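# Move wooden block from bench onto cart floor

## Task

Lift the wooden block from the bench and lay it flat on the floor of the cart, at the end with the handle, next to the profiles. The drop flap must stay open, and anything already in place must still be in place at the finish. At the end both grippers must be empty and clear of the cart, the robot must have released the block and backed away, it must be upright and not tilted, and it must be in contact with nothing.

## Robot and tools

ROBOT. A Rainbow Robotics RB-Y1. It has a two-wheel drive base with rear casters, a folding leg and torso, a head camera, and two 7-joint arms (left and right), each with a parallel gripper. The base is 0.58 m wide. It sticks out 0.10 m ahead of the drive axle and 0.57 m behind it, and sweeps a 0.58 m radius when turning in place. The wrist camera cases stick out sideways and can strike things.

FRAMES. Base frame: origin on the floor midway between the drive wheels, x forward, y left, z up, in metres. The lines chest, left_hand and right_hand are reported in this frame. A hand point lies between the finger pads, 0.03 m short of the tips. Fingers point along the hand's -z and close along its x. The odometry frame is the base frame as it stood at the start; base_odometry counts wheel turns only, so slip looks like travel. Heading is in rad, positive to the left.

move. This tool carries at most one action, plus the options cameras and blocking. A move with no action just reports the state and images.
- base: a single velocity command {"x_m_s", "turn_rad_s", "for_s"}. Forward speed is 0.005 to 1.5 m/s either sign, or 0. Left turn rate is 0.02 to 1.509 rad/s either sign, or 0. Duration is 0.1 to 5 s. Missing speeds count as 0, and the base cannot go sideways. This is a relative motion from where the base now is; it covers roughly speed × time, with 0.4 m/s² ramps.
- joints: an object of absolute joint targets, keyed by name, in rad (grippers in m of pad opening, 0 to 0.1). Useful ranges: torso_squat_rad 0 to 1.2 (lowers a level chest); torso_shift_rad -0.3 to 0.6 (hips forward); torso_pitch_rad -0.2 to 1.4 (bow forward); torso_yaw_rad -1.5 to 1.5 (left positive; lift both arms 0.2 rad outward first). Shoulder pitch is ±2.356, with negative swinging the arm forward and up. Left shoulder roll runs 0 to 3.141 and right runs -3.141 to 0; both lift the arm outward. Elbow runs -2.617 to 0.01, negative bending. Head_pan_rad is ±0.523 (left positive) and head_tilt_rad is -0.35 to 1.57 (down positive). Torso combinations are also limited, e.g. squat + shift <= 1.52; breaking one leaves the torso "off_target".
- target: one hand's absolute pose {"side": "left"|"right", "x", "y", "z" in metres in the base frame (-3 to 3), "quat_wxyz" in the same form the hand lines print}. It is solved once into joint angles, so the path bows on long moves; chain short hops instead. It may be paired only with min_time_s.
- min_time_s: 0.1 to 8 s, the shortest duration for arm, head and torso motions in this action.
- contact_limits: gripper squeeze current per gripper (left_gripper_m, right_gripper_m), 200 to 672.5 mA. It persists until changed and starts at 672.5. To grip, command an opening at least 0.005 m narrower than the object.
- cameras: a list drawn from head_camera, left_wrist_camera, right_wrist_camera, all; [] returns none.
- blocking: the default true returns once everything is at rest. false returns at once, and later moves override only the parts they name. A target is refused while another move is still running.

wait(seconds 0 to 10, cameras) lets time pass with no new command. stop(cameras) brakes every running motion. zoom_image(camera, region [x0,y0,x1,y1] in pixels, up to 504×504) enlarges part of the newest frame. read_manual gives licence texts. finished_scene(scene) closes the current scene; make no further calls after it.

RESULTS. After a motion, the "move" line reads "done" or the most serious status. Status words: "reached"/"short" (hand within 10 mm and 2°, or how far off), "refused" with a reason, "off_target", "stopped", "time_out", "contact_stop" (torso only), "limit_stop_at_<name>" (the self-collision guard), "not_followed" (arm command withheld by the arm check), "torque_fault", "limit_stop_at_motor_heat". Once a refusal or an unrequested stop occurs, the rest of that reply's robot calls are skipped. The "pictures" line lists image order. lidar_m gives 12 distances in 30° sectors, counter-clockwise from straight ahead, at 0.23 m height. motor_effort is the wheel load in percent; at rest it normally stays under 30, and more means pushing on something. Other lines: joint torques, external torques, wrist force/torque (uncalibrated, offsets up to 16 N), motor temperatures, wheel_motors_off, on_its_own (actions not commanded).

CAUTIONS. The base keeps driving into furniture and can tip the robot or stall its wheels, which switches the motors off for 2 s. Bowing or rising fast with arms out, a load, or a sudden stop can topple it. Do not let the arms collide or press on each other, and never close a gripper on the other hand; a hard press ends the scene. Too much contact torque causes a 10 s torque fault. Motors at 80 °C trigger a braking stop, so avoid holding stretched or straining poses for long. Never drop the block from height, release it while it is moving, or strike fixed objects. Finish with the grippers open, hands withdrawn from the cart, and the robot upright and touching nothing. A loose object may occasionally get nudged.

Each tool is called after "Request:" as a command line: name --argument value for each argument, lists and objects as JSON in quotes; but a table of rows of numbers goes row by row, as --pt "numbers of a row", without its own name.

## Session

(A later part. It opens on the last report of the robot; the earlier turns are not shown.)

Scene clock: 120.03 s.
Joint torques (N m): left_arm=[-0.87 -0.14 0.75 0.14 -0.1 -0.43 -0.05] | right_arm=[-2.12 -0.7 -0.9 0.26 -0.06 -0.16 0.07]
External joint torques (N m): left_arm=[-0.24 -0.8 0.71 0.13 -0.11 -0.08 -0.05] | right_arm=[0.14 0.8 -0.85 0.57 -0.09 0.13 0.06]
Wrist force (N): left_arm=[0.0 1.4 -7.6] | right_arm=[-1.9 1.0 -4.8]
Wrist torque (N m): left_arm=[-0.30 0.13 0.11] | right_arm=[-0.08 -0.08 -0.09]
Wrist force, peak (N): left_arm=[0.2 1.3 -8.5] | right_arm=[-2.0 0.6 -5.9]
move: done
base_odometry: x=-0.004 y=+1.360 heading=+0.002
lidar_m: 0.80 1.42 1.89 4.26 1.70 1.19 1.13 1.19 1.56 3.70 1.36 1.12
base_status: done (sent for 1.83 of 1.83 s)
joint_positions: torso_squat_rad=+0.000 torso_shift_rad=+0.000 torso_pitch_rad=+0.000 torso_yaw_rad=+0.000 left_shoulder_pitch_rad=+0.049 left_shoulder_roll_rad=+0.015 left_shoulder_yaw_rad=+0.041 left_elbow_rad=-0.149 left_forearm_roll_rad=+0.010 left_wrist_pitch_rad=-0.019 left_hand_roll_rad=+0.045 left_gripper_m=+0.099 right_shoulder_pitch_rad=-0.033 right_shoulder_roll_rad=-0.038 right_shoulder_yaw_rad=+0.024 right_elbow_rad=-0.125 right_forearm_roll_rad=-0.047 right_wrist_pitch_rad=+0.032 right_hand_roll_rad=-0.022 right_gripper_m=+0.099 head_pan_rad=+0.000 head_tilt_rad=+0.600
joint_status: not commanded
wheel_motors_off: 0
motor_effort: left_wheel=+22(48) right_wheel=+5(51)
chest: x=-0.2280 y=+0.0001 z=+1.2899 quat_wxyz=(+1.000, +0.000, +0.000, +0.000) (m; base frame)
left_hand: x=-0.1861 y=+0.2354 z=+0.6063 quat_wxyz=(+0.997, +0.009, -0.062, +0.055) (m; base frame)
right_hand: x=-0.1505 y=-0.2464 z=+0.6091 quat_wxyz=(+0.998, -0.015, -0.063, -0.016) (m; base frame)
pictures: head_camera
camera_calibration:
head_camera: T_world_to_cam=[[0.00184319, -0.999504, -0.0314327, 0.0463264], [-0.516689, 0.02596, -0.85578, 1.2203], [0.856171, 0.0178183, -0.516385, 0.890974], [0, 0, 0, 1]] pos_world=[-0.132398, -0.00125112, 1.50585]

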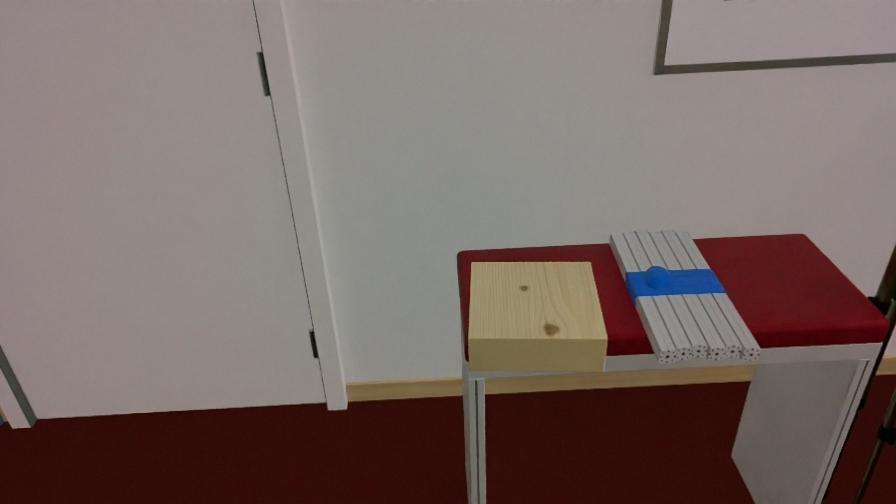

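Request:
move --base '{"x_m_s": 0.25, "for_s": 1.2}' --joints '{"torso_squat_rad": 0.8, "head_tilt_rad": 0.7, "right_gripper_m": 0.1}'

Request:
move --target '{"side": "right", "x": 0.30, "y": -0.124, "z": 0.80, "quat_wxyz": [0.7071, 0, -0.7071, 0]}' --min_time_s 2.5 --cameras '["all"]'

Scene clock: 130.40 s.
Joint torques (N m): left_arm=[-0.47 -0.43 0.54 0.01 -0.05 -0.57 0] | right_arm=[-2.27 -0.88 -0.47 0.09 -0.03 -0.13 -0.01]
External joint torques (N m): left_arm=[0.16 -1.1 0.5 0 -0.05 -0.21 0] | right_arm=[-0.01 0.61 -0.42 0.4 -0.07 0.16 -0.02]
Wrist force (N): left_arm=[-0.3 1.5 -7.6] | right_arm=[-2.4 0.9 -4.8]
Wrist torque (N m): left_arm=[-0.30 0.12 0.11] | right_arm=[-0.07 -0.12 -0.10]
Wrist force, peak (N): left_arm=[0.2 0.9 -8.6] | right_arm=[-1.8 1.1 -5.7]
move: done
base_odometry: x=+0.296 y=+1.360 heading=+0.001
lidar_m: 0.50 1.14 1.52 3.68 2.16 1.51 1.43 1.48 1.96 1.52 0.90 1.01
base_status: done (sent for 1.2 of 1.2 s)
joint_positions: torso_squat_rad=+0.800 torso_shift_rad=+0.000 torso_pitch_rad=+0.000 torso_yaw_rad=+0.000 left_shoulder_pitch_rad=+0.049 left_shoulder_roll_rad=+0.015 left_shoulder_yaw_rad=+0.041 left_elbow_rad=-0.149 left_forearm_roll_rad=+0.010 left_wrist_pitch_rad=-0.019 left_hand_roll_rad=+0.045 left_gripper_m=+0.099 right_shoulder_pitch_rad=-0.033 right_shoulder_roll_rad=-0.038 right_shoulder_yaw_rad=+0.024 right_elbow_rad=-0.125 right_forearm_roll_rad=-0.047 right_wrist_pitch_rad=+0.032 right_hand_roll_rad=-0.022 right_gripper_m=+0.099 head_pan_rad=+0.000 head_tilt_rad=+0.700
joint_status: all done
wheel_motors_off: 0
motor_effort: left_wheel=-13(50) right_wheel=+13(49)
chest: x=-0.2281 y=+0.0001 z=+1.0776 quat_wxyz=(+1.000, +0.000, +0.000, +0.000) (m; base frame)
left_hand: x=-0.1860 y=+0.2354 z=+0.3940 quat_wxyz=(+0.997, +0.009, -0.062, +0.055) (m; base frame)
right_hand: x=-0.1505 y=-0.2464 z=+0.3968 quat_wxyz=(+0.998, -0.015, -0.063, -0.016) (m; base frame)
pictures: none

Scene clock: 133.23 s.
Joint torques (N m): left_arm=[-0.27 -0.46 0.81 0.09 -0.06 -0.51 -0.01] | right_arm=[-14.42 3.69 0.34 -10.51 0.6 -1.28 0.14]
External joint torques (N m): left_arm=[0.36 -1.12 0.77 0.08 -0.06 -0.16 0] | right_arm=[-1.92 1.62 0.73 -1.15 -0.22 -0.16 0.09]
Wrist force (N): left_arm=[0.1 1.2 -7.7] | right_arm=[-7.2 1.0 1.4]
Wrist torque (N m): left_arm=[-0.30 0.18 0.10] | right_arm=[-0.18 -0.38 -0.16]
Wrist force, peak (N): left_arm=[-0.2 1.3 -8.5] | right_arm=[-7.6 0.9 1.3]
move: done
base_odometry: x=+0.296 y=+1.360 heading=+0.001
lidar_m: 0.51 1.15 1.50 3.67 2.17 1.51 1.44 1.48 1.95 1.53 0.90 1.01
base_status: not commanded
joint_positions: torso_squat_rad=+0.800 torso_shift_rad=+0.000 torso_pitch_rad=+0.000 torso_yaw_rad=+0.000 left_shoulder_pitch_rad=+0.049 left_shoulder_roll_rad=+0.015 left_shoulder_yaw_rad=+0.041 left_elbow_rad=-0.149 left_forearm_roll_rad=+0.010 left_wrist_pitch_rad=-0.019 left_hand_roll_rad=+0.045 left_gripper_m=+0.099 right_shoulder_pitch_rad=-0.162 right_shoulder_roll_rad=+0.000 right_shoulder_yaw_rad=+0.315 right_elbow_rad=-1.186 right_forearm_roll_rad=-1.033 right_wrist_pitch_rad=-0.423 right_hand_roll_rad=+0.938 right_gripper_m=+0.099 head_pan_rad=+0.000 head_tilt_rad=+0.700
joint_status: all done
wheel_motors_off: 0
motor_effort: left_wheel=-12(13) right_wheel=+14(16)
chest: x=-0.2281 y=+0.0001 z=+1.0776 quat_wxyz=(+1.000, +0.000, +0.000, +0.000) (m; base frame)
left_hand: x=-0.1860 y=+0.2354 z=+0.3940 quat_wxyz=(+0.997, +0.009, -0.062, +0.055) (m; base frame)
right_hand: x=+0.2999 y=-0.1242 z=+0.7994 quat_wxyz=(+0.705, +0.002, -0.709, +0.002) (m; base frame)
right_hand_status: reached (checked arc, planned for 2.5 s): 1 mm and 0.4 deg off.
pictures: head_camera, left_wrist_camera, right_wrist_camera
camera_calibration:
head_camera: T_world_to_cam=[[-0.00129732, -0.999504, -0.0314638, 0.0390456], [-0.599385, 0.0259628, -0.80004, 0.950338], [0.80046, 0.017821, -0.599121, 0.875588], [0, 0, 0, 1]] pos_world=[-0.131205, -0.00125112, 1.28612]
left_wrist_camera: T_world_to_cam=[[0.984039, 0.135486, 0.115377, 0.10513], [0.0698304, -0.890331, 0.449927, 0.0742765], [0.163682, -0.434688, -0.885581, 0.554188], [0, 0, 0, 1]] pos_world=[-0.199349, 0.292786, 0.44523]
right_wrist_camera: T_world_to_cam=[[0.0312939, -0.0282423, -0.999111, 0.784578], [-0.511442, 0.858373, -0.0402832, 0.319322], [0.858748, 0.512248, 0.0124175, -0.131625], [0, 0, 0, 1]] pos_world=[0.251795, -0.184514, 0.798378]

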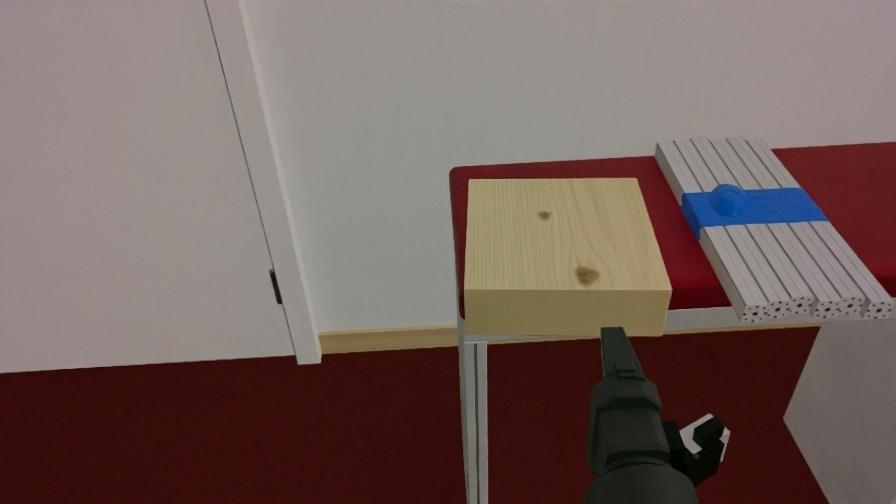

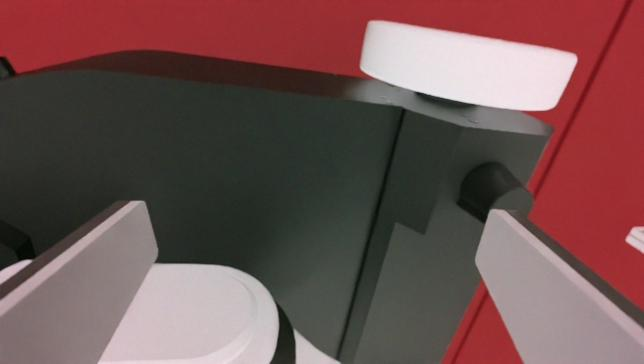

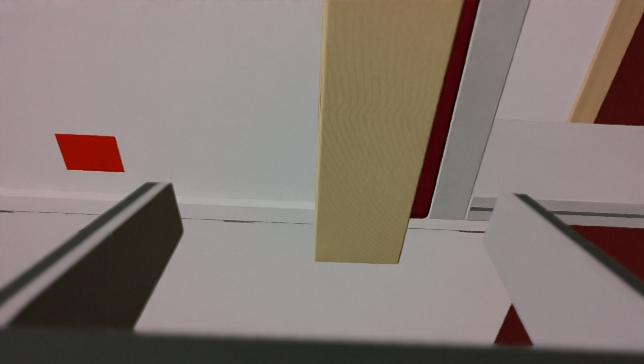

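Request:
move --target '{"side": "right", "x": 0.30, "y": -0.122, "z": 0.770, "quat_wxyz": [0.7071, 0, -0.7071, 0]}' --min_time_s 1

Request:
move --base '{"x_m_s": 0.12, "for_s": 1.3}' --cameras '["head_camera", "right_wrist_camera"]'

Scene clock: 140.30 s.
Joint torques (N m): left_arm=[-0.44 -0.22 0.7 -0.16 0.04 -0.45 -0.01] | right_arm=[-14.98 0.89 -0.08 -8.93 1.1 -1.5 -0.14]
External joint torques (N m): left_arm=[0.19 -0.88 0.66 -0.17 0.03 -0.1 -0.01] | right_arm=[-1.94 -0.75 0.67 -0.21 0.22 -0.16 -0.19]
Wrist force (N): left_arm=[-0.4 0.9 -7.5] | right_arm=[-7.3 1.0 1.2]
Wrist torque (N m): left_arm=[-0.22 0.13 0.09] | right_arm=[-0.17 -0.40 0.02]
Wrist force, peak (N): left_arm=[-0.3 1.2 -9.0] | right_arm=[-7.8 1.1 0.9]
move: done
base_odometry: x=+0.296 y=+1.360 heading=+0.001
lidar_m: 0.50 1.13 1.50 3.67 2.16 1.51 1.43 1.49 1.95 1.54 0.89 1.01
base_status: not commanded
joint_positions: torso_squat_rad=+0.800 torso_shift_rad=+0.000 torso_pitch_rad=+0.000 torso_yaw_rad=+0.000 left_shoulder_pitch_rad=+0.049 left_shoulder_roll_rad=+0.015 left_shoulder_yaw_rad=+0.041 left_elbow_rad=-0.149 left_forearm_roll_rad=+0.010 left_wrist_pitch_rad=-0.019 left_hand_roll_rad=+0.045 left_gripper_m=+0.099 right_shoulder_pitch_rad=-0.233 right_shoulder_roll_rad=-0.018 right_shoulder_yaw_rad=+0.380 right_elbow_rad=-0.998 right_forearm_roll_rad=-0.984 right_wrist_pitch_rad=-0.542 right_hand_roll_rad=+0.793 right_gripper_m=+0.099 head_pan_rad=+0.000 head_tilt_rad=+0.700
joint_status: all done
wheel_motors_off: 0
motor_effort: left_wheel=-12(13) right_wheel=+16(16)
chest: x=-0.2281 y=+0.0001 z=+1.0776 quat_wxyz=(+1.000, +0.000, +0.000, +0.000) (m; base frame)
left_hand: x=-0.1860 y=+0.2354 z=+0.3940 quat_wxyz=(+0.997, +0.009, -0.062, +0.055) (m; base frame)
right_hand: x=+0.2997 y=-0.1225 z=+0.7704 quat_wxyz=(+0.709, +0.000, -0.705, +0.000) (m; base frame)
right_hand_status: reached (checked arc, planned for 1.0 s): 1 mm and 0.3 deg off.
pictures: none

Scene clock: 142.30 s.
Joint torques (N m): left_arm=[-0.64 -0.24 0.74 0.16 -0.14 -0.52 -0.01] | right_arm=[-14.32 1.19 -0.03 -9.25 1.14 -1.46 -0.18]
External joint torques (N m): left_arm=[-0.01 -0.9 0.7 0.15 -0.14 -0.17 -0.01] | right_arm=[-1.28 -0.44 0.73 -0.52 0.26 -0.13 -0.23]
Wrist force (N): left_arm=[-0.2 1.0 -7.6] | right_arm=[-7.1 0.5 1.7]
Wrist torque (N m): left_arm=[-0.27 0.13 0.08] | right_arm=[-0.10 -0.37 0.05]
Wrist force, peak (N): left_arm=[0.1 2.0 -8.5] | right_arm=[-7.6 0.9 1.4]
move: done
base_odometry: x=+0.452 y=+1.360 heading=+0.000
lidar_m: 0.35 0.99 1.29 3.14 2.42 1.70 1.58 1.64 2.16 1.25 0.81 0.99
base_status: done (sent for 1.3 of 1.3 s)
joint_positions: torso_squat_rad=+0.800 torso_shift_rad=+0.000 torso_pitch_rad=+0.000 torso_yaw_rad=+0.000 left_shoulder_pitch_rad=+0.049 left_shoulder_roll_rad=+0.015 left_shoulder_yaw_rad=+0.041 left_elbow_rad=-0.149 left_forearm_roll_rad=+0.010 left_wrist_pitch_rad=-0.019 left_hand_roll_rad=+0.045 left_gripper_m=+0.099 right_shoulder_pitch_rad=-0.233 right_shoulder_roll_rad=-0.018 right_shoulder_yaw_rad=+0.380 right_elbow_rad=-0.998 right_forearm_roll_rad=-0.984 right_wrist_pitch_rad=-0.542 right_hand_roll_rad=+0.793 right_gripper_m=+0.099 head_pan_rad=+0.000 head_tilt_rad=+0.700
joint_status: not commanded
wheel_motors_off: 0
motor_effort: left_wheel=-13(29) right_wheel=+13(37)
chest: x=-0.2280 y=+0.0001 z=+1.0776 quat_wxyz=(+1.000, +0.000, +0.000, +0.000) (m; base frame)
left_hand: x=-0.1861 y=+0.2354 z=+0.3940 quat_wxyz=(+0.997, +0.009, -0.062, +0.055) (m; base frame)
right_hand: x=+0.2998 y=-0.1225 z=+0.7704 quat_wxyz=(+0.709, +0.000, -0.705, +0.000) (m; base frame)
pictures: head_camera, right_wrist_camera
camera_calibration:
head_camera: T_world_to_cam=[[-0.00130483, -0.999504, -0.0314619, 0.0390422], [-0.59956, 0.0259618, -0.799908, 0.950206], [0.800329, 0.0178195, -0.599297, 0.875718], [0, 0, 0, 1]] pos_world=[-0.131105, -0.00125112, 1.28612]
right_wrist_camera: T_world_to_cam=[[0.0207552, -0.0302389, -0.999327, 0.758684], [-0.506828, 0.86127, -0.0365878, 0.312699], [0.861797, 0.507247, 0.00254988, -0.126036], [0, 0, 0, 1]] pos_world=[0.251355, -0.182445, 0.769936]

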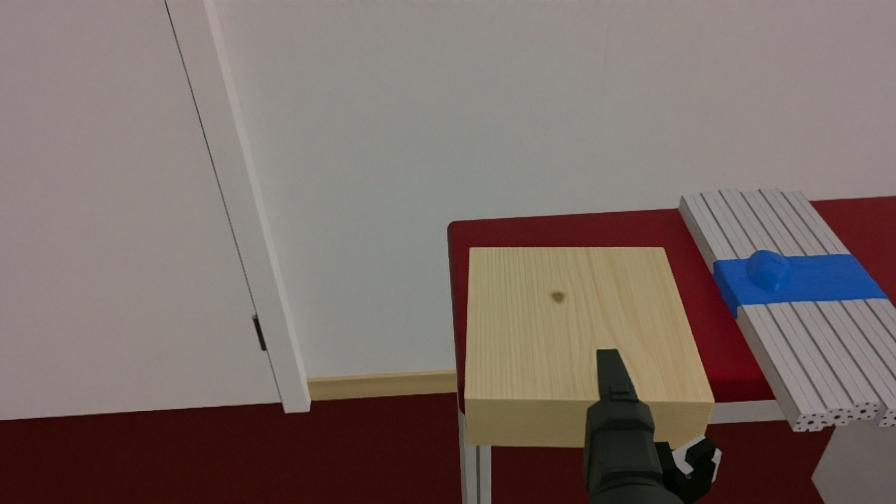

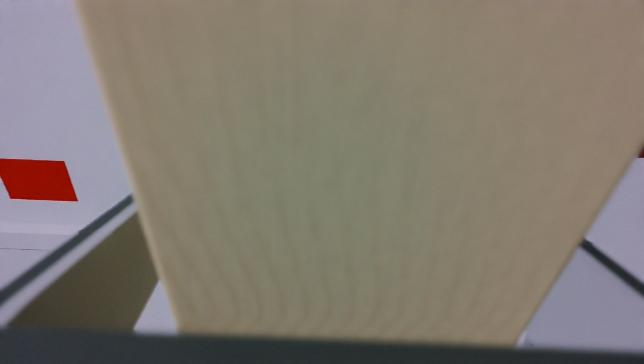

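Request:
move --joints '{"right_gripper_m": 0.05}' --cameras '["right_wrist_camera"]'

Request:
move --joints '{"torso_squat_rad": 0.6}' --cameras '["head_camera", "right_wrist_camera"]'

Scene clock: 145.53 s.
Joint torques (N m): left_arm=[-0.65 -0.14 0.55 0.04 0.03 -0.55 -0.01] | right_arm=[-14.33 1.11 -0.01 -10.49 1 -1.85 -0.05]
External joint torques (N m): left_arm=[-0.03 -0.8 0.51 0.02 0.03 -0.2 -0.01] | right_arm=[-1.29 -0.53 0.75 -1.77 0.12 -0.52 -0.1]
Wrist force (N): left_arm=[0.1 1.2 -7.2] | right_arm=[-11.9 0.4 -0.9]
Wrist torque (N m): left_arm=[-0.27 0.15 0.11] | right_arm=[-0.04 -0.75 -0.20]
Wrist force, peak (N): left_arm=[-0.7 1.5 -8.4] | right_arm=[-12.3 1.1 -1.1]
move: off_target
base_odometry: x=+0.452 y=+1.360 heading=+0.000
lidar_m: 0.35 1.00 1.30 3.14 2.40 1.68 1.58 1.65 2.17 1.25 0.81 1.01
base_status: not commanded
joint_positions: torso_squat_rad=+0.800 torso_shift_rad=+0.000 torso_pitch_rad=+0.000 torso_yaw_rad=+0.000 left_shoulder_pitch_rad=+0.049 left_shoulder_roll_rad=+0.015 left_shoulder_yaw_rad=+0.041 left_elbow_rad=-0.149 left_forearm_roll_rad=+0.010 left_wrist_pitch_rad=-0.019 left_hand_roll_rad=+0.045 left_gripper_m=+0.099 right_shoulder_pitch_rad=-0.233 right_shoulder_roll_rad=-0.018 right_shoulder_yaw_rad=+0.380 right_elbow_rad=-0.998 right_forearm_roll_rad=-0.984 right_wrist_pitch_rad=-0.542 right_hand_roll_rad=+0.793 right_gripper_m=+0.074 head_pan_rad=+0.000 head_tilt_rad=+0.700
joint_status: right_gripper_m off_target (ended at +0.074, target +0.050)
wheel_motors_off: 0
motor_effort: left_wheel=-13(13) right_wheel=+14(14)
chest: x=-0.2280 y=+0.0001 z=+1.0776 quat_wxyz=(+1.000, +0.000, +0.000, +0.000) (m; base frame)
left_hand: x=-0.1861 y=+0.2354 z=+0.3940 quat_wxyz=(+0.997, +0.009, -0.062, +0.055) (m; base frame)
right_hand: x=+0.2998 y=-0.1225 z=+0.7702 quat_wxyz=(+0.709, +0.000, -0.705, +0.000) (m; base frame)
pictures: right_wrist_camera
camera_calibration:
right_wrist_camera: T_world_to_cam=[[0.0204955, -0.0303886, -0.999328, 0.758624], [-0.506838, 0.861265, -0.0365851, 0.312644], [0.861798, 0.507247, 0.00224991, -0.125718], [0, 0, 0, 1]] pos_world=[0.251254, -0.182445, 0.769835]

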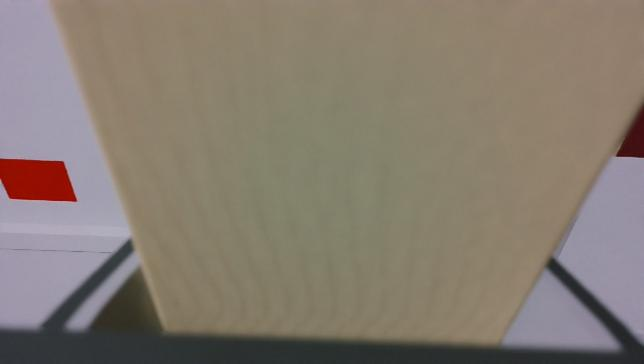

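Scene clock: 147.00 s.
Joint torques (N m): left_arm=[-0.5 -0.56 0.62 0.01 -0.03 -0.52 0.02] | right_arm=[-22.7 2.04 -0.26 -19.52 2.38 -5.71 -0.01]
External joint torques (N m): left_arm=[0.1 -1.22 0.58 -0.02 -0.04 -0.17 0.03] | right_arm=[-9.73 0.4 0.48 -10.81 1.5 -4.37 -0.06]
Wrist force (N): left_arm=[0.4 1.3 -7.4] | right_arm=[-24.3 1.2 0.5]
Wrist torque (N m): left_arm=[-0.35 0.19 0.07] | right_arm=[-0.11 1.53 0.37]
Wrist force, peak (N): left_arm=[-0.4 1.3 -8.4] | right_arm=[-26.6 1.0 0.4]
move: done
base_odometry: x=+0.452 y=+1.360 heading=+0.000
lidar_m: 0.34 1.00 1.30 3.14 2.40 1.68 1.57 1.64 2.15 1.25 0.82 0.99
base_status: not commanded
joint_positions: torso_squat_rad=+0.600 torso_shift_rad=+0.000 torso_pitch_rad=+0.001 torso_yaw_rad=+0.000 left_shoulder_pitch_rad=+0.049 left_shoulder_roll_rad=+0.015 left_shoulder_yaw_rad=+0.041 left_elbow_rad=-0.149 left_forearm_roll_rad=+0.010 left_wrist_pitch_rad=-0.019 left_hand_roll_rad=+0.045 left_gripper_m=+0.099 right_shoulder_pitch_rad=-0.231 right_shoulder_roll_rad=-0.018 right_shoulder_yaw_rad=+0.380 right_elbow_rad=-0.996 right_forearm_roll_rad=-0.984 right_wrist_pitch_rad=-0.541 right_hand_roll_rad=+0.793 right_gripper_m=+0.074 head_pan_rad=+0.000 head_tilt_rad=+0.700
joint_status: all done
wheel_motors_off: 0
motor_effort: left_wheel=-12(14) right_wheel=+14(14)
chest: x=-0.2276 y=+0.0001 z=+1.1677 quat_wxyz=(+1.000, +0.000, +0.000, +0.000) (m; base frame)
left_hand: x=-0.1862 y=+0.2354 z=+0.4840 quat_wxyz=(+0.997, +0.009, -0.061, +0.055) (m; base frame)
right_hand: x=+0.2990 y=-0.1230 z=+0.8576 quat_wxyz=(+0.711, -0.001, -0.703, +0.001) (m; base frame)
pictures: head_camera, right_wrist_camera
camera_calibration:
head_camera: T_world_to_cam=[[-0.00132984, -0.999504, -0.031463, 0.0418698], [-0.600185, 0.0259638, -0.79944, 1.02175], [0.79986, 0.0178205, -0.599922, 0.929915], [0, 0, 0, 1]] pos_world=[-0.130506, -0.00125112, 1.37602]
right_wrist_camera: T_world_to_cam=[[0.014847, -0.031219, -0.999402, 0.847568], [-0.50674, 0.861411, -0.0344366, 0.314081], [0.861971, 0.506948, -0.00303054, -0.12061], [0, 0, 0, 1]] pos_world=[0.250536, -0.18295, 0.857512]

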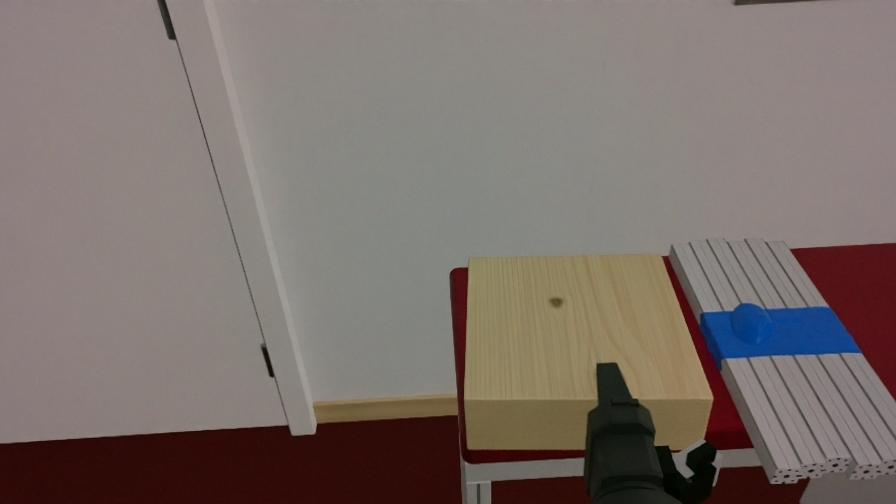

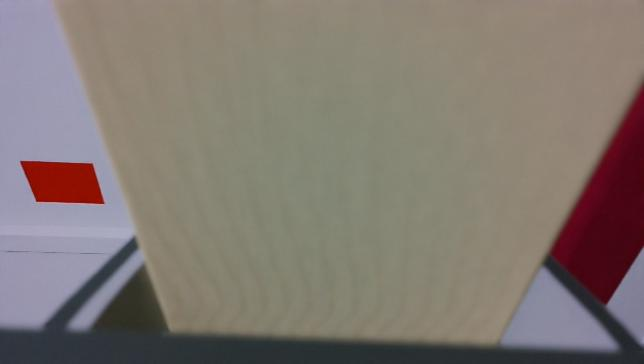

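Request:
move --base '{"x_m_s": -0.3, "for_s": 1.5}'

Request:
move --base '{"turn_rad_s": -0.8568, "for_s": 1.8333}'

Request:
move --base '{"x_m_s": 0.4, "for_s": 3.533}'

Request:
move --base '{"turn_rad_s": 0.8732, "for_s": 1.8333}' --cameras '["head_camera", "right_wrist_camera"]'

Scene clock: 171.80 s.
Joint torques (N m): left_arm=[-1.06 -0.44 0.9 0.07 -0.01 -0.46 -0.02] | right_arm=[-23.64 2.81 -0.45 -19.75 2.54 -5.61 -0.02]
External joint torques (N m): left_arm=[-0.45 -1.1 0.86 0.05 -0.02 -0.11 -0.01] | right_arm=[-10.66 1.17 0.29 -11.05 1.66 -4.27 -0.07]
Wrist force (N): left_arm=[-0.2 0.3 -7.6] | right_arm=[-24.3 1.0 0.9]
Wrist torque (N m): left_arm=[-0.19 0.14 0.09] | right_arm=[-0.14 1.49 0.40]
Wrist force, peak (N): left_arm=[0.3 2.1 -8.5] | right_arm=[-25.8 1.0 -1.3]
move: done
base_odometry: x=+0.002 y=+1.360 heading=-0.001
lidar_m: 0.81 1.41 1.88 4.26 1.71 1.21 1.13 1.18 1.54 3.67 1.35 1.12
base_status: done (sent for 1.5 of 1.5 s)
joint_positions: torso_squat_rad=+0.600 torso_shift_rad=+0.000 torso_pitch_rad=+0.001 torso_yaw_rad=+0.000 left_shoulder_pitch_rad=+0.049 left_shoulder_roll_rad=+0.015 left_shoulder_yaw_rad=+0.041 left_elbow_rad=-0.149 left_forearm_roll_rad=+0.010 left_wrist_pitch_rad=-0.019 left_hand_roll_rad=+0.045 left_gripper_m=+0.099 right_shoulder_pitch_rad=-0.231 right_shoulder_roll_rad=-0.018 right_shoulder_yaw_rad=+0.380 right_elbow_rad=-0.996 right_forearm_roll_rad=-0.985 right_wrist_pitch_rad=-0.541 right_hand_roll_rad=+0.793 right_gripper_m=+0.074 head_pan_rad=+0.000 head_tilt_rad=+0.700
joint_status: not commanded
wheel_motors_off: 0
motor_effort: left_wheel=-16(31) right_wheel=+15(52)
chest: x=-0.2277 y=+0.0000 z=+1.1677 quat_wxyz=(+1.000, +0.000, +0.000, +0.000) (m; base frame)
left_hand: x=-0.1863 y=+0.2354 z=+0.4840 quat_wxyz=(+0.997, +0.009, -0.061, +0.055) (m; base frame)
right_hand: x=+0.2988 y=-0.1231 z=+0.8575 quat_wxyz=(+0.711, -0.001, -0.703, +0.001) (m; base frame)
pictures: none

Scene clock: 175.67 s.
Joint torques (N m): left_arm=[-1.13 -0.02 0.87 0.02 -0.14 -0.56 -0.11] | right_arm=[-23.98 3.09 -0.66 -19.82 2.49 -5.83 -0.14]
External joint torques (N m): left_arm=[-0.53 -0.68 0.83 -0.01 -0.14 -0.2 -0.11] | right_arm=[-11.01 1.46 0.08 -11.11 1.61 -4.49 -0.19]
Wrist force (N): left_arm=[-0.1 1.1 -7.6] | right_arm=[-24.5 1.6 0.5]
Wrist torque (N m): left_arm=[-0.28 0.13 0.08] | right_arm=[-0.04 1.43 0.39]
Wrist force, peak (N): left_arm=[0.0 1.2 -8.6] | right_arm=[-25.2 1.0 0.9]
move: done
base_odometry: x=+0.002 y=+1.360 heading=-1.572
lidar_m: 3.59 1.36 1.11 0.80 1.42 1.89 4.27 1.77 1.22 1.13 1.16 1.53
base_status: done (sent for 1.83 of 1.83 s)
joint_positions: torso_squat_rad=+0.600 torso_shift_rad=+0.000 torso_pitch_rad=+0.001 torso_yaw_rad=+0.000 left_shoulder_pitch_rad=+0.049 left_shoulder_roll_rad=+0.015 left_shoulder_yaw_rad=+0.041 left_elbow_rad=-0.149 left_forearm_roll_rad=+0.010 left_wrist_pitch_rad=-0.019 left_hand_roll_rad=+0.045 left_gripper_m=+0.099 right_shoulder_pitch_rad=-0.231 right_shoulder_roll_rad=-0.019 right_shoulder_yaw_rad=+0.380 right_elbow_rad=-0.996 right_forearm_roll_rad=-0.985 right_wrist_pitch_rad=-0.541 right_hand_roll_rad=+0.793 right_gripper_m=+0.074 head_pan_rad=+0.000 head_tilt_rad=+0.700
joint_status: not commanded
wheel_motors_off: 0
motor_effort: left_wheel=+18(55) right_wheel=+5(50)
chest: x=-0.2277 y=+0.0000 z=+1.1677 quat_wxyz=(+1.000, +0.000, +0.000, +0.000) (m; base frame)
left_hand: x=-0.1863 y=+0.2354 z=+0.4840 quat_wxyz=(+0.997, +0.009, -0.061, +0.055) (m; base frame)
right_hand: x=+0.2988 y=-0.1231 z=+0.8575 quat_wxyz=(+0.711, -0.001, -0.703, +0.001) (m; base frame)
pictures: none

Scene clock: 180.53 s.
Joint torques (N m): left_arm=[-0.14 -0.12 1.06 0.02 -0.01 -0.58 -0.03] | right_arm=[-24.13 3.37 -0.93 -19.84 2.51 -5.76 0.01]
External joint torques (N m): left_arm=[0.46 -0.78 1.02 0 -0.01 -0.23 -0.02] | right_arm=[-11.16 1.73 -0.18 -11.14 1.63 -4.43 -0.04]
Wrist force (N): left_arm=[0.0 1.2 -7.6] | right_arm=[-24.5 1.0 0.2]
Wrist torque (N m): left_arm=[-0.29 0.12 0.07] | right_arm=[-0.08 1.51 0.39]
Wrist force, peak (N): left_arm=[0.0 0.9 -8.5] | right_arm=[-25.5 0.7 1.5]
move: done
base_odometry: x=+0.000 y=-0.053 heading=-1.572
lidar_m: 3.24 1.06 0.74 0.69 0.72 1.63 4.77 1.60 1.12 1.05 1.05 1.39
base_status: done (sent for 3.53 of 3.53 s)
joint_positions: torso_squat_rad=+0.600 torso_shift_rad=+0.000 torso_pitch_rad=+0.001 torso_yaw_rad=+0.000 left_shoulder_pitch_rad=+0.049 left_shoulder_roll_rad=+0.015 left_shoulder_yaw_rad=+0.041 left_elbow_rad=-0.149 left_forearm_roll_rad=+0.010 left_wrist_pitch_rad=-0.019 left_hand_roll_rad=+0.045 left_gripper_m=+0.099 right_shoulder_pitch_rad=-0.231 right_shoulder_roll_rad=-0.019 right_shoulder_yaw_rad=+0.380 right_elbow_rad=-0.996 right_forearm_roll_rad=-0.985 right_wrist_pitch_rad=-0.541 right_hand_roll_rad=+0.793 right_gripper_m=+0.074 head_pan_rad=+0.000 head_tilt_rad=+0.700
joint_status: not commanded
wheel_motors_off: 0
motor_effort: left_wheel=-1(49) right_wheel=+2(45)
chest: x=-0.2276 y=+0.0000 z=+1.1677 quat_wxyz=(+1.000, +0.000, +0.000, +0.000) (m; base frame)
left_hand: x=-0.1862 y=+0.2354 z=+0.4840 quat_wxyz=(+0.997, +0.009, -0.061, +0.055) (m; base frame)
right_hand: x=+0.2988 y=-0.1232 z=+0.8574 quat_wxyz=(+0.711, -0.001, -0.703, +0.001) (m; base frame)
pictures: none

Scene clock: 184.43 s.
Joint torques (N m): left_arm=[-0.51 -0.52 0.73 0.2 -0.03 -0.53 -0.04] | right_arm=[-24.12 2.93 -1.05 -19.69 2.62 -5.83 -0.15]
External joint torques (N m): left_arm=[0.09 -1.19 0.69 0.17 -0.04 -0.18 -0.03] | right_arm=[-11.15 1.29 -0.3 -10.99 1.74 -4.53 -0.2]
Wrist force (N): left_arm=[-0.5 1.0 -7.4] | right_arm=[-24.2 0.9 0.7]
Wrist torque (N m): left_arm=[-0.24 0.06 0.10] | right_arm=[-0.14 1.47 0.38]
Wrist force, peak (N): left_arm=[0.5 1.2 -9.0] | right_arm=[-25.3 0.6 1.3]
move: done
base_odometry: x=+0.000 y=-0.053 heading=+0.028
lidar_m: 0.69 0.73 1.63 4.53 1.54 1.08 1.03 1.08 1.45 3.68 1.01 0.71
base_status: done (sent for 1.83 of 1.83 s)
joint_positions: torso_squat_rad=+0.600 torso_shift_rad=+0.000 torso_pitch_rad=+0.001 torso_yaw_rad=+0.000 left_shoulder_pitch_rad=+0.049 left_shoulder_roll_rad=+0.015 left_shoulder_yaw_rad=+0.041 left_elbow_rad=-0.149 left_forearm_roll_rad=+0.010 left_wrist_pitch_rad=-0.019 left_hand_roll_rad=+0.045 left_gripper_m=+0.099 right_shoulder_pitch_rad=-0.231 right_shoulder_roll_rad=-0.019 right_shoulder_yaw_rad=+0.380 right_elbow_rad=-0.996 right_forearm_roll_rad=-0.985 right_wrist_pitch_rad=-0.541 right_hand_roll_rad=+0.793 right_gripper_m=+0.074 head_pan_rad=+0.000 head_tilt_rad=+0.700
joint_status: not commanded
wheel_motors_off: 0
motor_effort: left_wheel=+4(47) right_wheel=+19(45)
chest: x=-0.2276 y=+0.0000 z=+1.1677 quat_wxyz=(+1.000, +0.000, +0.000, +0.000) (m; base frame)
left_hand: x=-0.1862 y=+0.2354 z=+0.4840 quat_wxyz=(+0.997, +0.009, -0.061, +0.055) (m; base frame)
right_hand: x=+0.2988 y=-0.1232 z=+0.8574 quat_wxyz=(+0.711, -0.001, -0.703, +0.001) (m; base frame)
pictures: head_camera, right_wrist_camera
camera_calibration:
head_camera: T_world_to_cam=[[-0.00131037, -0.9995, -0.031599, 0.0420594], [-0.600139, 0.0260619, -0.799471, 1.02174], [0.799895, 0.0179162, -0.599873, 0.929932], [0, 0, 0, 1]] pos_world=[-0.130605, -0.00125106, 1.37602]
right_wrist_camera: T_world_to_cam=[[0.0145504, -0.0315051, -0.999398, 0.847482], [-0.50675, 0.861401, -0.0345328, 0.314232], [0.861971, 0.506947, -0.00343144, -0.119991], [0, 0, 0, 1]] pos_world=[0.250335, -0.183151, 0.857411]

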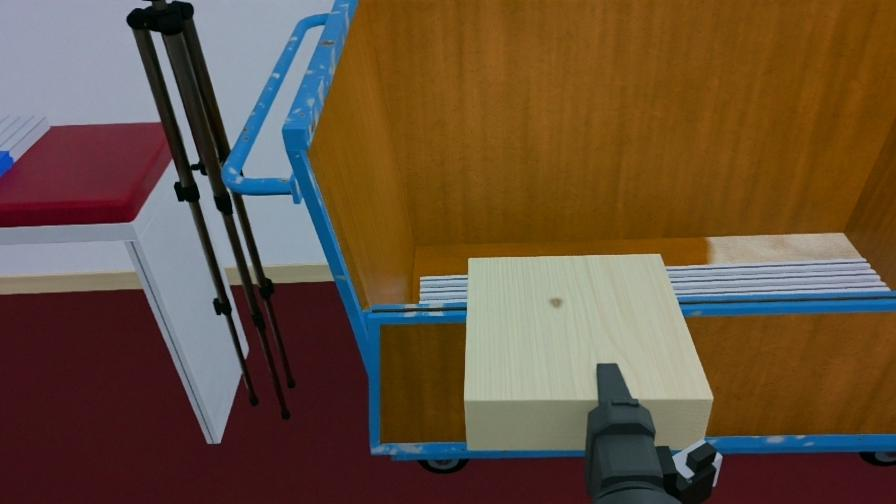

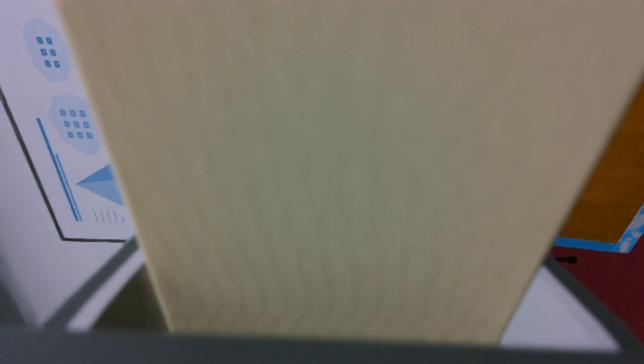

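Request:
move --target '{"side": "right", "x": 0.25, "y": -0.2, "z": 0.95, "quat_wxyz": [0.7568, 0.2195, -0.53, 0.3135]}' --min_time_s 2 --cameras '["head_camera"]'

Request:
move --target '{"side": "right", "x": 0.22, "y": -0.12, "z": 1.0, "quat_wxyz": [0.5792, 0.4056, -0.4056, 0.5792]}' --min_time_s 2 --cameras '["head_camera", "right_wrist_camera"]'

Scene clock: 195.77 s.
Joint torques (N m): left_arm=[-0.74 -0.47 0.53 0.03 -0.11 -0.64 -0.15] | right_arm=[-22.52 -11.77 -15.07 -12.7 -3.08 -3.17 -0.14]
External joint torques (N m): left_arm=[-0.13 -1.15 0.48 0.01 -0.11 -0.29 -0.14] | right_arm=[-9.34 -0.44 -5.96 -6.91 -2.59 -2.42 -0.19]
Wrist force (N): left_arm=[-0.5 1.0 -6.9] | right_arm=[-22.6 0.4 -7.2]
Wrist torque (N m): left_arm=[-0.28 0.09 0.11] | right_arm=[-0.36 1.45 0.21]
Wrist force, peak (N): left_arm=[-0.4 1.1 -8.4] | right_arm=[-25.9 1.2 -6.5]
move: done
base_odometry: x=+0.000 y=-0.053 heading=+0.028
lidar_m: 0.68 0.72 1.62 4.53 1.53 1.08 1.02 1.09 1.45 3.69 1.00 0.73
base_status: not commanded
joint_positions: torso_squat_rad=+0.600 torso_shift_rad=+0.000 torso_pitch_rad=+0.001 torso_yaw_rad=+0.000 left_shoulder_pitch_rad=+0.049 left_shoulder_roll_rad=+0.015 left_shoulder_yaw_rad=+0.041 left_elbow_rad=-0.149 left_forearm_roll_rad=+0.010 left_wrist_pitch_rad=-0.019 left_hand_roll_rad=+0.045 left_gripper_m=+0.099 right_shoulder_pitch_rad=-0.228 right_shoulder_roll_rad=-0.915 right_shoulder_yaw_rad=+0.462 right_elbow_rad=-1.618 right_forearm_roll_rad=-1.917 right_wrist_pitch_rad=+0.437 right_hand_roll_rad=+1.085 right_gripper_m=+0.074 head_pan_rad=+0.000 head_tilt_rad=+0.700
joint_status: all done
wheel_motors_off: 0
motor_effort: left_wheel=+4(4) right_wheel=+20(22)
chest: x=-0.2276 y=+0.0000 z=+1.1677 quat_wxyz=(+1.000, +0.000, +0.000, +0.000) (m; base frame)
left_hand: x=-0.1862 y=+0.2354 z=+0.4841 quat_wxyz=(+0.997, +0.009, -0.061, +0.055) (m; base frame)
right_hand: x=+0.2488 y=-0.2004 z=+0.9482 quat_wxyz=(+0.759, +0.218, -0.528, +0.312) (m; base frame)
right_hand_status: reached (checked arc, planned for 2.0 s): 2 mm and 0.5 deg off.
pictures: head_camera
camera_calibration:
head_camera: T_world_to_cam=[[-0.00131037, -0.9995, -0.031599, 0.0419595], [-0.600139, 0.0260619, -0.799471, 1.02174], [0.799895, 0.0179162, -0.599873, 0.929934], [0, 0, 0, 1]] pos_world=[-0.130605, -0.00135106, 1.37602]

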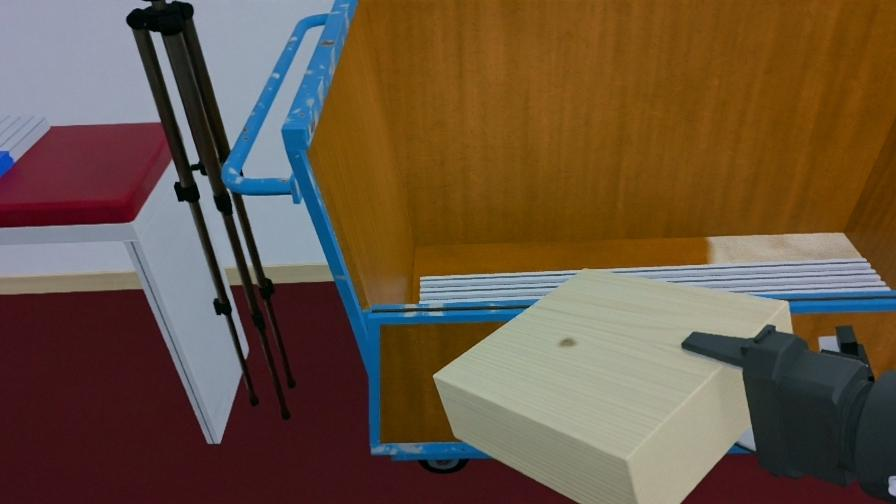

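Scene clock: 198.10 s.
Joint torques (N m): left_arm=[-0.49 -0.59 1.05 0.07 -0.06 -0.45 0] | right_arm=[-28.43 -8.55 -11.96 -8.26 -7.58 0.09 -0.15]
External joint torques (N m): left_arm=[0.12 -1.27 1.01 0.04 -0.06 -0.1 0] | right_arm=[-9.16 1.7 -4.35 -3.23 -5.92 0.16 -0.2]
Wrist force (N): left_arm=[-0.4 0.8 -7.8] | right_arm=[-23.0 0.0 -7.1]
Wrist torque (N m): left_arm=[-0.28 0.10 0.11] | right_arm=[-0.32 1.40 0.21]
Wrist force, peak (N): left_arm=[0.1 1.8 -8.3] | right_arm=[-23.4 -1.6 -8.9]
move: done
base_odometry: x=+0.000 y=-0.053 heading=+0.028
lidar_m: 0.69 0.73 1.62 4.53 1.52 1.09 1.03 1.08 1.45 3.68 0.99 0.72
base_status: not commanded
joint_positions: torso_squat_rad=+0.600 torso_shift_rad=+0.000 torso_pitch_rad=+0.001 torso_yaw_rad=+0.000 left_shoulder_pitch_rad=+0.049 left_shoulder_roll_rad=+0.015 left_shoulder_yaw_rad=+0.041 left_elbow_rad=-0.149 left_forearm_roll_rad=+0.010 left_wrist_pitch_rad=-0.019 left_hand_roll_rad=+0.045 left_gripper_m=+0.099 right_shoulder_pitch_rad=-0.719 right_shoulder_roll_rad=-0.733 right_shoulder_yaw_rad=+0.523 right_elbow_rad=-1.043 right_forearm_roll_rad=-2.174 right_wrist_pitch_rad=+1.357 right_hand_roll_rad=+1.547 right_gripper_m=+0.074 head_pan_rad=+0.000 head_tilt_rad=+0.700
joint_status: all done
wheel_motors_off: 0
motor_effort: left_wheel=+3(4) right_wheel=+20(23)
chest: x=-0.2276 y=+0.0000 z=+1.1677 quat_wxyz=(+1.000, +0.000, +0.000, +0.000) (m; base frame)
left_hand: x=-0.1862 y=+0.2354 z=+0.4841 quat_wxyz=(+0.997, +0.009, -0.061, +0.055) (m; base frame)
right_hand: x=+0.2194 y=-0.1206 z=+0.9983 quat_wxyz=(+0.581, +0.405, -0.404, +0.579) (m; base frame)
right_hand_status: reached (checked arc, planned for 2.0 s): 2 mm and 0.2 deg off.
pictures: head_camera, right_wrist_camera
camera_calibration:
head_camera: T_world_to_cam=[[-0.00130701, -0.9995, -0.0316015, 0.0419665], [-0.600076, 0.0260633, -0.799518, 1.0219], [0.799942, 0.0179183, -0.59981, 0.929913], [0, 0, 0, 1]] pos_world=[-0.130605, -0.00135107, 1.37612]
right_wrist_camera: T_world_to_cam=[[0.0260826, -0.319447, -0.947245, 0.900109], [-0.861667, -0.487578, 0.140704, 0.0168224], [-0.506804, 0.81254, -0.287974, 0.56889], [0, 0, 0, 1]] pos_world=[0.279333, -0.166506, 1.01408]

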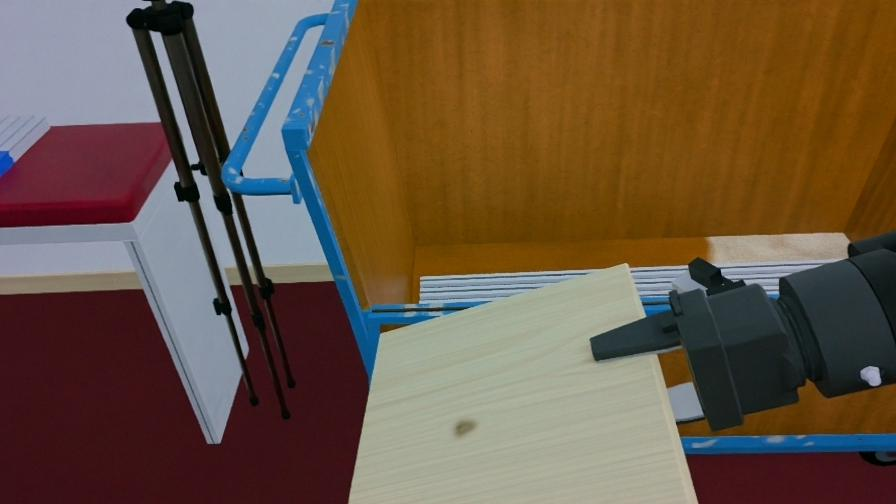

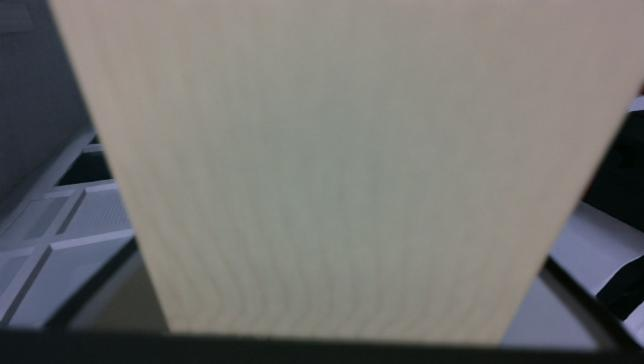

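Request:
move --joints '{"torso_squat_rad": 0.65, "torso_shift_rad": 0.1, "torso_pitch_rad": 0.37}' --min_time_s 1.5

Request:
move --target '{"side": "right", "x": 0.33, "y": -0.11, "z": 0.93, "quat_wxyz": [0.5792, 0.4056, -0.4056, 0.5792]}' --min_time_s 1.5 --cameras '["head_camera"]'

Request:
move --joints '{"torso_squat_rad": 0.7, "torso_shift_rad": 0.2, "torso_pitch_rad": 0.74}' --min_time_s 1.5

Request:
move --target '{"side": "right", "x": 0.38, "y": -0.10, "z": 0.83, "quat_wxyz": [0.5792, 0.4056, -0.4056, 0.5792]}' --min_time_s 1.5 --cameras '["head_camera"]'

Scene clock: 212.23 s.
Joint torques (N m): left_arm=[8.39 -0.24 0.71 4.21 0.07 0.2 -0.06] | right_arm=[-20.87 -8.95 -11.13 -9.65 -7.35 2.96 -0.17]
External joint torques (N m): left_arm=[-1.02 -1.03 0.58 0.28 0.07 -0.18 -0.07] | right_arm=[-7.58 1.39 -4.96 -4.66 -5.78 2.34 -0.22]
Wrist force (N): left_arm=[2.6 0.7 -8.0] | right_arm=[-21.5 -8.5 -6.5]
Wrist torque (N m): left_arm=[-0.28 0.30 0.07] | right_arm=[-0.80 1.29 0.21]
Wrist force, peak (N): left_arm=[1.9 1.3 -8.4] | right_arm=[-22.3 -8.2 -7.1]
move: done
base_odometry: x=+0.000 y=-0.053 heading=+0.028
lidar_m: 0.69 0.72 1.62 4.53 1.52 1.09 1.03 1.09 1.46 3.68 1.02 0.73
base_status: not commanded
joint_positions: torso_squat_rad=+0.650 torso_shift_rad=+0.100 torso_pitch_rad=+0.371 torso_yaw_rad=+0.000 left_shoulder_pitch_rad=+0.049 left_shoulder_roll_rad=+0.015 left_shoulder_yaw_rad=+0.041 left_elbow_rad=-0.149 left_forearm_roll_rad=+0.010 left_wrist_pitch_rad=-0.019 left_hand_roll_rad=+0.045 left_gripper_m=+0.099 right_shoulder_pitch_rad=-0.719 right_shoulder_roll_rad=-0.733 right_shoulder_yaw_rad=+0.523 right_elbow_rad=-1.043 right_forearm_roll_rad=-2.174 right_wrist_pitch_rad=+1.356 right_hand_roll_rad=+1.547 right_gripper_m=+0.074 head_pan_rad=+0.000 head_tilt_rad=+0.700
joint_status: all done
wheel_motors_off: 0
motor_effort: left_wheel=+1(6) right_wheel=+17(25)
chest: x=-0.0601 y=+0.0000 z=+1.1234 quat_wxyz=(+0.983, +0.000, +0.184, +0.000) (m; base frame)
left_hand: x=-0.2688 y=+0.2354 z=+0.4711 quat_wxyz=(+0.991, +0.019, +0.123, +0.052) (m; base frame)
right_hand: x=+0.2957 y=-0.1207 z=+0.8039 quat_wxyz=(+0.645, +0.505, -0.291, +0.494) (m; base frame)
pictures: none

Scene clock: 214.07 s.
Joint torques (N m): left_arm=[8.55 -0.36 0.76 4.17 -0.13 0.21 -0.01] | right_arm=[-18.01 -9.69 -14.85 -10.33 -7.14 -1 -0.56]
External joint torques (N m): left_arm=[-0.86 -1.15 0.63 0.24 -0.13 -0.18 -0.02] | right_arm=[-4.74 1.71 -6.23 -5.09 -5.62 -0.84 -0.6]
Wrist force (N): left_arm=[2.3 0.9 -7.3] | right_arm=[-22.9 0.7 -7.1]
Wrist torque (N m): left_arm=[-0.30 0.26 0.08] | right_arm=[-0.21 1.41 0.38]
Wrist force, peak (N): left_arm=[2.2 0.9 -8.6] | right_arm=[-23.8 1.1 -7.3]
move: done
base_odometry: x=+0.000 y=-0.053 heading=+0.028
lidar_m: 0.69 0.72 1.62 4.54 1.53 1.08 1.04 1.09 1.46 3.69 1.01 0.73
base_status: not commanded
joint_positions: torso_squat_rad=+0.650 torso_shift_rad=+0.100 torso_pitch_rad=+0.371 torso_yaw_rad=+0.000 left_shoulder_pitch_rad=+0.049 left_shoulder_roll_rad=+0.015 left_shoulder_yaw_rad=+0.041 left_elbow_rad=-0.149 left_forearm_roll_rad=+0.010 left_wrist_pitch_rad=-0.019 left_hand_roll_rad=+0.045 left_gripper_m=+0.099 right_shoulder_pitch_rad=-0.674 right_shoulder_roll_rad=-0.937 right_shoulder_yaw_rad=+0.374 right_elbow_rad=-1.559 right_forearm_roll_rad=-2.159 right_wrist_pitch_rad=+1.150 right_hand_roll_rad=+1.457 right_gripper_m=+0.074 head_pan_rad=+0.000 head_tilt_rad=+0.700
joint_status: all done
wheel_motors_off: 0
motor_effort: left_wheel=+1(2) right_wheel=+19(20)
chest: x=-0.0602 y=+0.0000 z=+1.1234 quat_wxyz=(+0.983, +0.000, +0.184, +0.000) (m; base frame)
left_hand: x=-0.2688 y=+0.2354 z=+0.4711 quat_wxyz=(+0.991, +0.019, +0.123, +0.053) (m; base frame)
right_hand: x=+0.3295 y=-0.1105 z=+0.9289 quat_wxyz=(+0.579, +0.407, -0.405, +0.579) (m; base frame)
right_hand_status: reached (checked arc, planned for 1.5 s): 1 mm and 0.2 deg off.
pictures: head_camera
camera_calibration:
head_camera: T_world_to_cam=[[-0.0126452, -0.9995, -0.0289916, 0.0371717], [-0.848553, 0.0260643, -0.528468, 0.767517], [0.52896, 0.0179183, -0.848458, 1.03243], [0, 0, 0, 1]] pos_world=[0.105635, -0.00135106, 1.28266]

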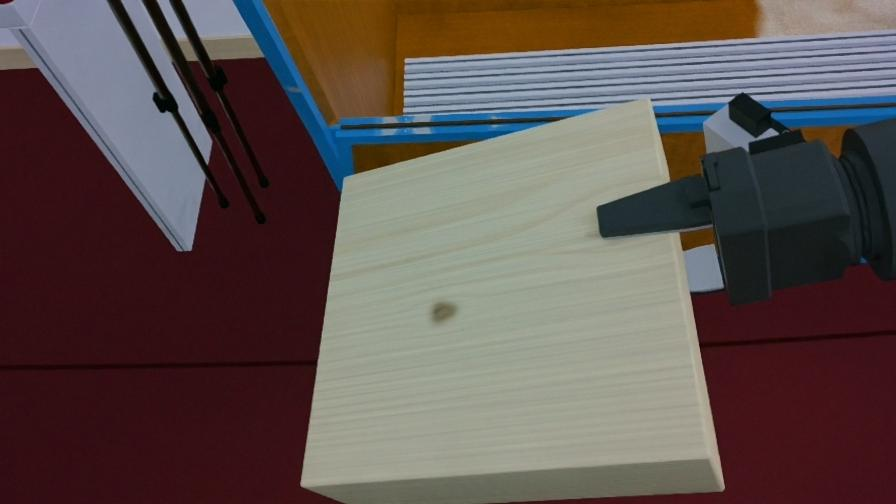

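Scene clock: 215.90 s.
Joint torques (N m): left_arm=[16.08 0.06 1.05 7.66 -0.09 0.93 -0.05] | right_arm=[-12.65 -9.03 -11.24 -11.7 -7.09 2.16 -0.51]
External joint torques (N m): left_arm=[-2.06 -0.74 0.85 0.36 -0.08 -0.13 -0.08] | right_arm=[-5.4 1.47 -4.7 -5.91 -5.58 1.7 -0.55]
Wrist force (N): left_arm=[4.1 0.4 -6.2] | right_arm=[-21.5 -8.3 -6.6]
Wrist torque (N m): left_arm=[-0.18 0.35 0.07] | right_arm=[-0.89 1.30 0.38]
Wrist force, peak (N): left_arm=[5.0 1.1 -7.0] | right_arm=[-22.7 -8.6 -7.1]
move: done
base_odometry: x=+0.000 y=-0.053 heading=+0.028
lidar_m: 0.69 0.72 1.62 4.53 1.52 1.09 1.03 1.09 1.47 3.68 1.03 0.73
base_status: not commanded
joint_positions: torso_squat_rad=+0.700 torso_shift_rad=+0.200 torso_pitch_rad=+0.741 torso_yaw_rad=+0.000 left_shoulder_pitch_rad=+0.049 left_shoulder_roll_rad=+0.015 left_shoulder_yaw_rad=+0.041 left_elbow_rad=-0.149 left_forearm_roll_rad=+0.010 left_wrist_pitch_rad=-0.019 left_hand_roll_rad=+0.045 left_gripper_m=+0.099 right_shoulder_pitch_rad=-0.674 right_shoulder_roll_rad=-0.937 right_shoulder_yaw_rad=+0.374 right_elbow_rad=-1.559 right_forearm_roll_rad=-2.159 right_wrist_pitch_rad=+1.150 right_hand_roll_rad=+1.457 right_gripper_m=+0.074 head_pan_rad=+0.000 head_tilt_rad=+0.700
joint_status: all done
wheel_motors_off: 0
motor_effort: left_wheel=-2(3) right_wheel=+15(23)
chest: x=+0.0873 y=+0.0000 z=+1.0336 quat_wxyz=(+0.932, +0.000, +0.362, +0.000) (m; base frame)
left_hand: x=-0.3431 y=+0.2354 z=+0.5009 quat_wxyz=(+0.951, +0.028, +0.303, +0.048) (m; base frame)
right_hand: x=+0.3805 y=-0.1106 z=+0.7113 quat_wxyz=(+0.644, +0.506, -0.292, +0.494) (m; base frame)
pictures: none

Scene clock: 217.73 s.
Joint torques (N m): left_arm=[16.2 -0.07 0.71 7.74 -0.07 0.94 -0.04] | right_arm=[-8.98 -8 -11.85 -11.87 -6.07 -0.91 -0.65]
External joint torques (N m): left_arm=[-1.94 -0.87 0.51 0.44 -0.06 -0.13 -0.07] | right_arm=[-3.25 2.48 -4.29 -6.25 -4.81 -0.63 -0.69]
Wrist force (N): left_arm=[5.0 0.4 -7.3] | right_arm=[-22.7 0.5 -7.3]
Wrist torque (N m): left_arm=[-0.23 0.45 0.06] | right_arm=[-0.21 1.40 0.39]
Wrist force, peak (N): left_arm=[5.0 0.4 -7.3] | right_arm=[-22.8 -7.4 -7.0]
move: done
base_odometry: x=+0.000 y=-0.053 heading=+0.028
lidar_m: 0.69 0.71 1.63 4.53 1.52 1.08 1.04 1.09 1.45 3.68 1.00 0.72
base_status: not commanded
joint_positions: torso_squat_rad=+0.700 torso_shift_rad=+0.200 torso_pitch_rad=+0.741 torso_yaw_rad=+0.000 left_shoulder_pitch_rad=+0.049 left_shoulder_roll_rad=+0.015 left_shoulder_yaw_rad=+0.041 left_elbow_rad=-0.149 left_forearm_roll_rad=+0.010 left_wrist_pitch_rad=-0.019 left_hand_roll_rad=+0.045 left_gripper_m=+0.099 right_shoulder_pitch_rad=-0.470 right_shoulder_roll_rad=-1.148 right_shoulder_yaw_rad=+0.129 right_elbow_rad=-2.104 right_forearm_roll_rad=-2.134 right_wrist_pitch_rad=+0.897 right_hand_roll_rad=+1.422 right_gripper_m=+0.074 head_pan_rad=+0.000 head_tilt_rad=+0.700
joint_status: all done
wheel_motors_off: 0
motor_effort: left_wheel=-3(4) right_wheel=+16(18)
chest: x=+0.0873 y=+0.0000 z=+1.0336 quat_wxyz=(+0.932, +0.000, +0.362, +0.000) (m; base frame)
left_hand: x=-0.3432 y=+0.2354 z=+0.5009 quat_wxyz=(+0.951, +0.028, +0.303, +0.048) (m; base frame)
right_hand: x=+0.3796 y=-0.0999 z=+0.8294 quat_wxyz=(+0.577, +0.408, -0.405, +0.580) (m; base frame)
right_hand_status: reached (checked arc, planned for 1.5 s): 1 mm and 0.4 deg off.
pictures: head_camera
camera_calibration:
head_camera: T_world_to_cam=[[-0.0222733, -0.9995, -0.0224557, 0.0305162], [-0.982241, 0.0260632, -0.185805, 0.502692], [0.186297, 0.0179184, -0.98233, 1.04642], [0, 0, 0, 1]] pos_world=[0.299499, -0.00135107, 1.12202]

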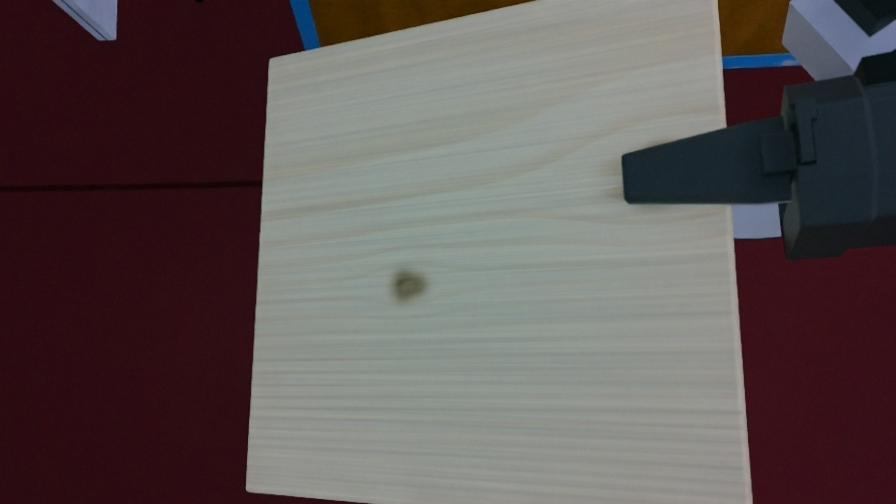

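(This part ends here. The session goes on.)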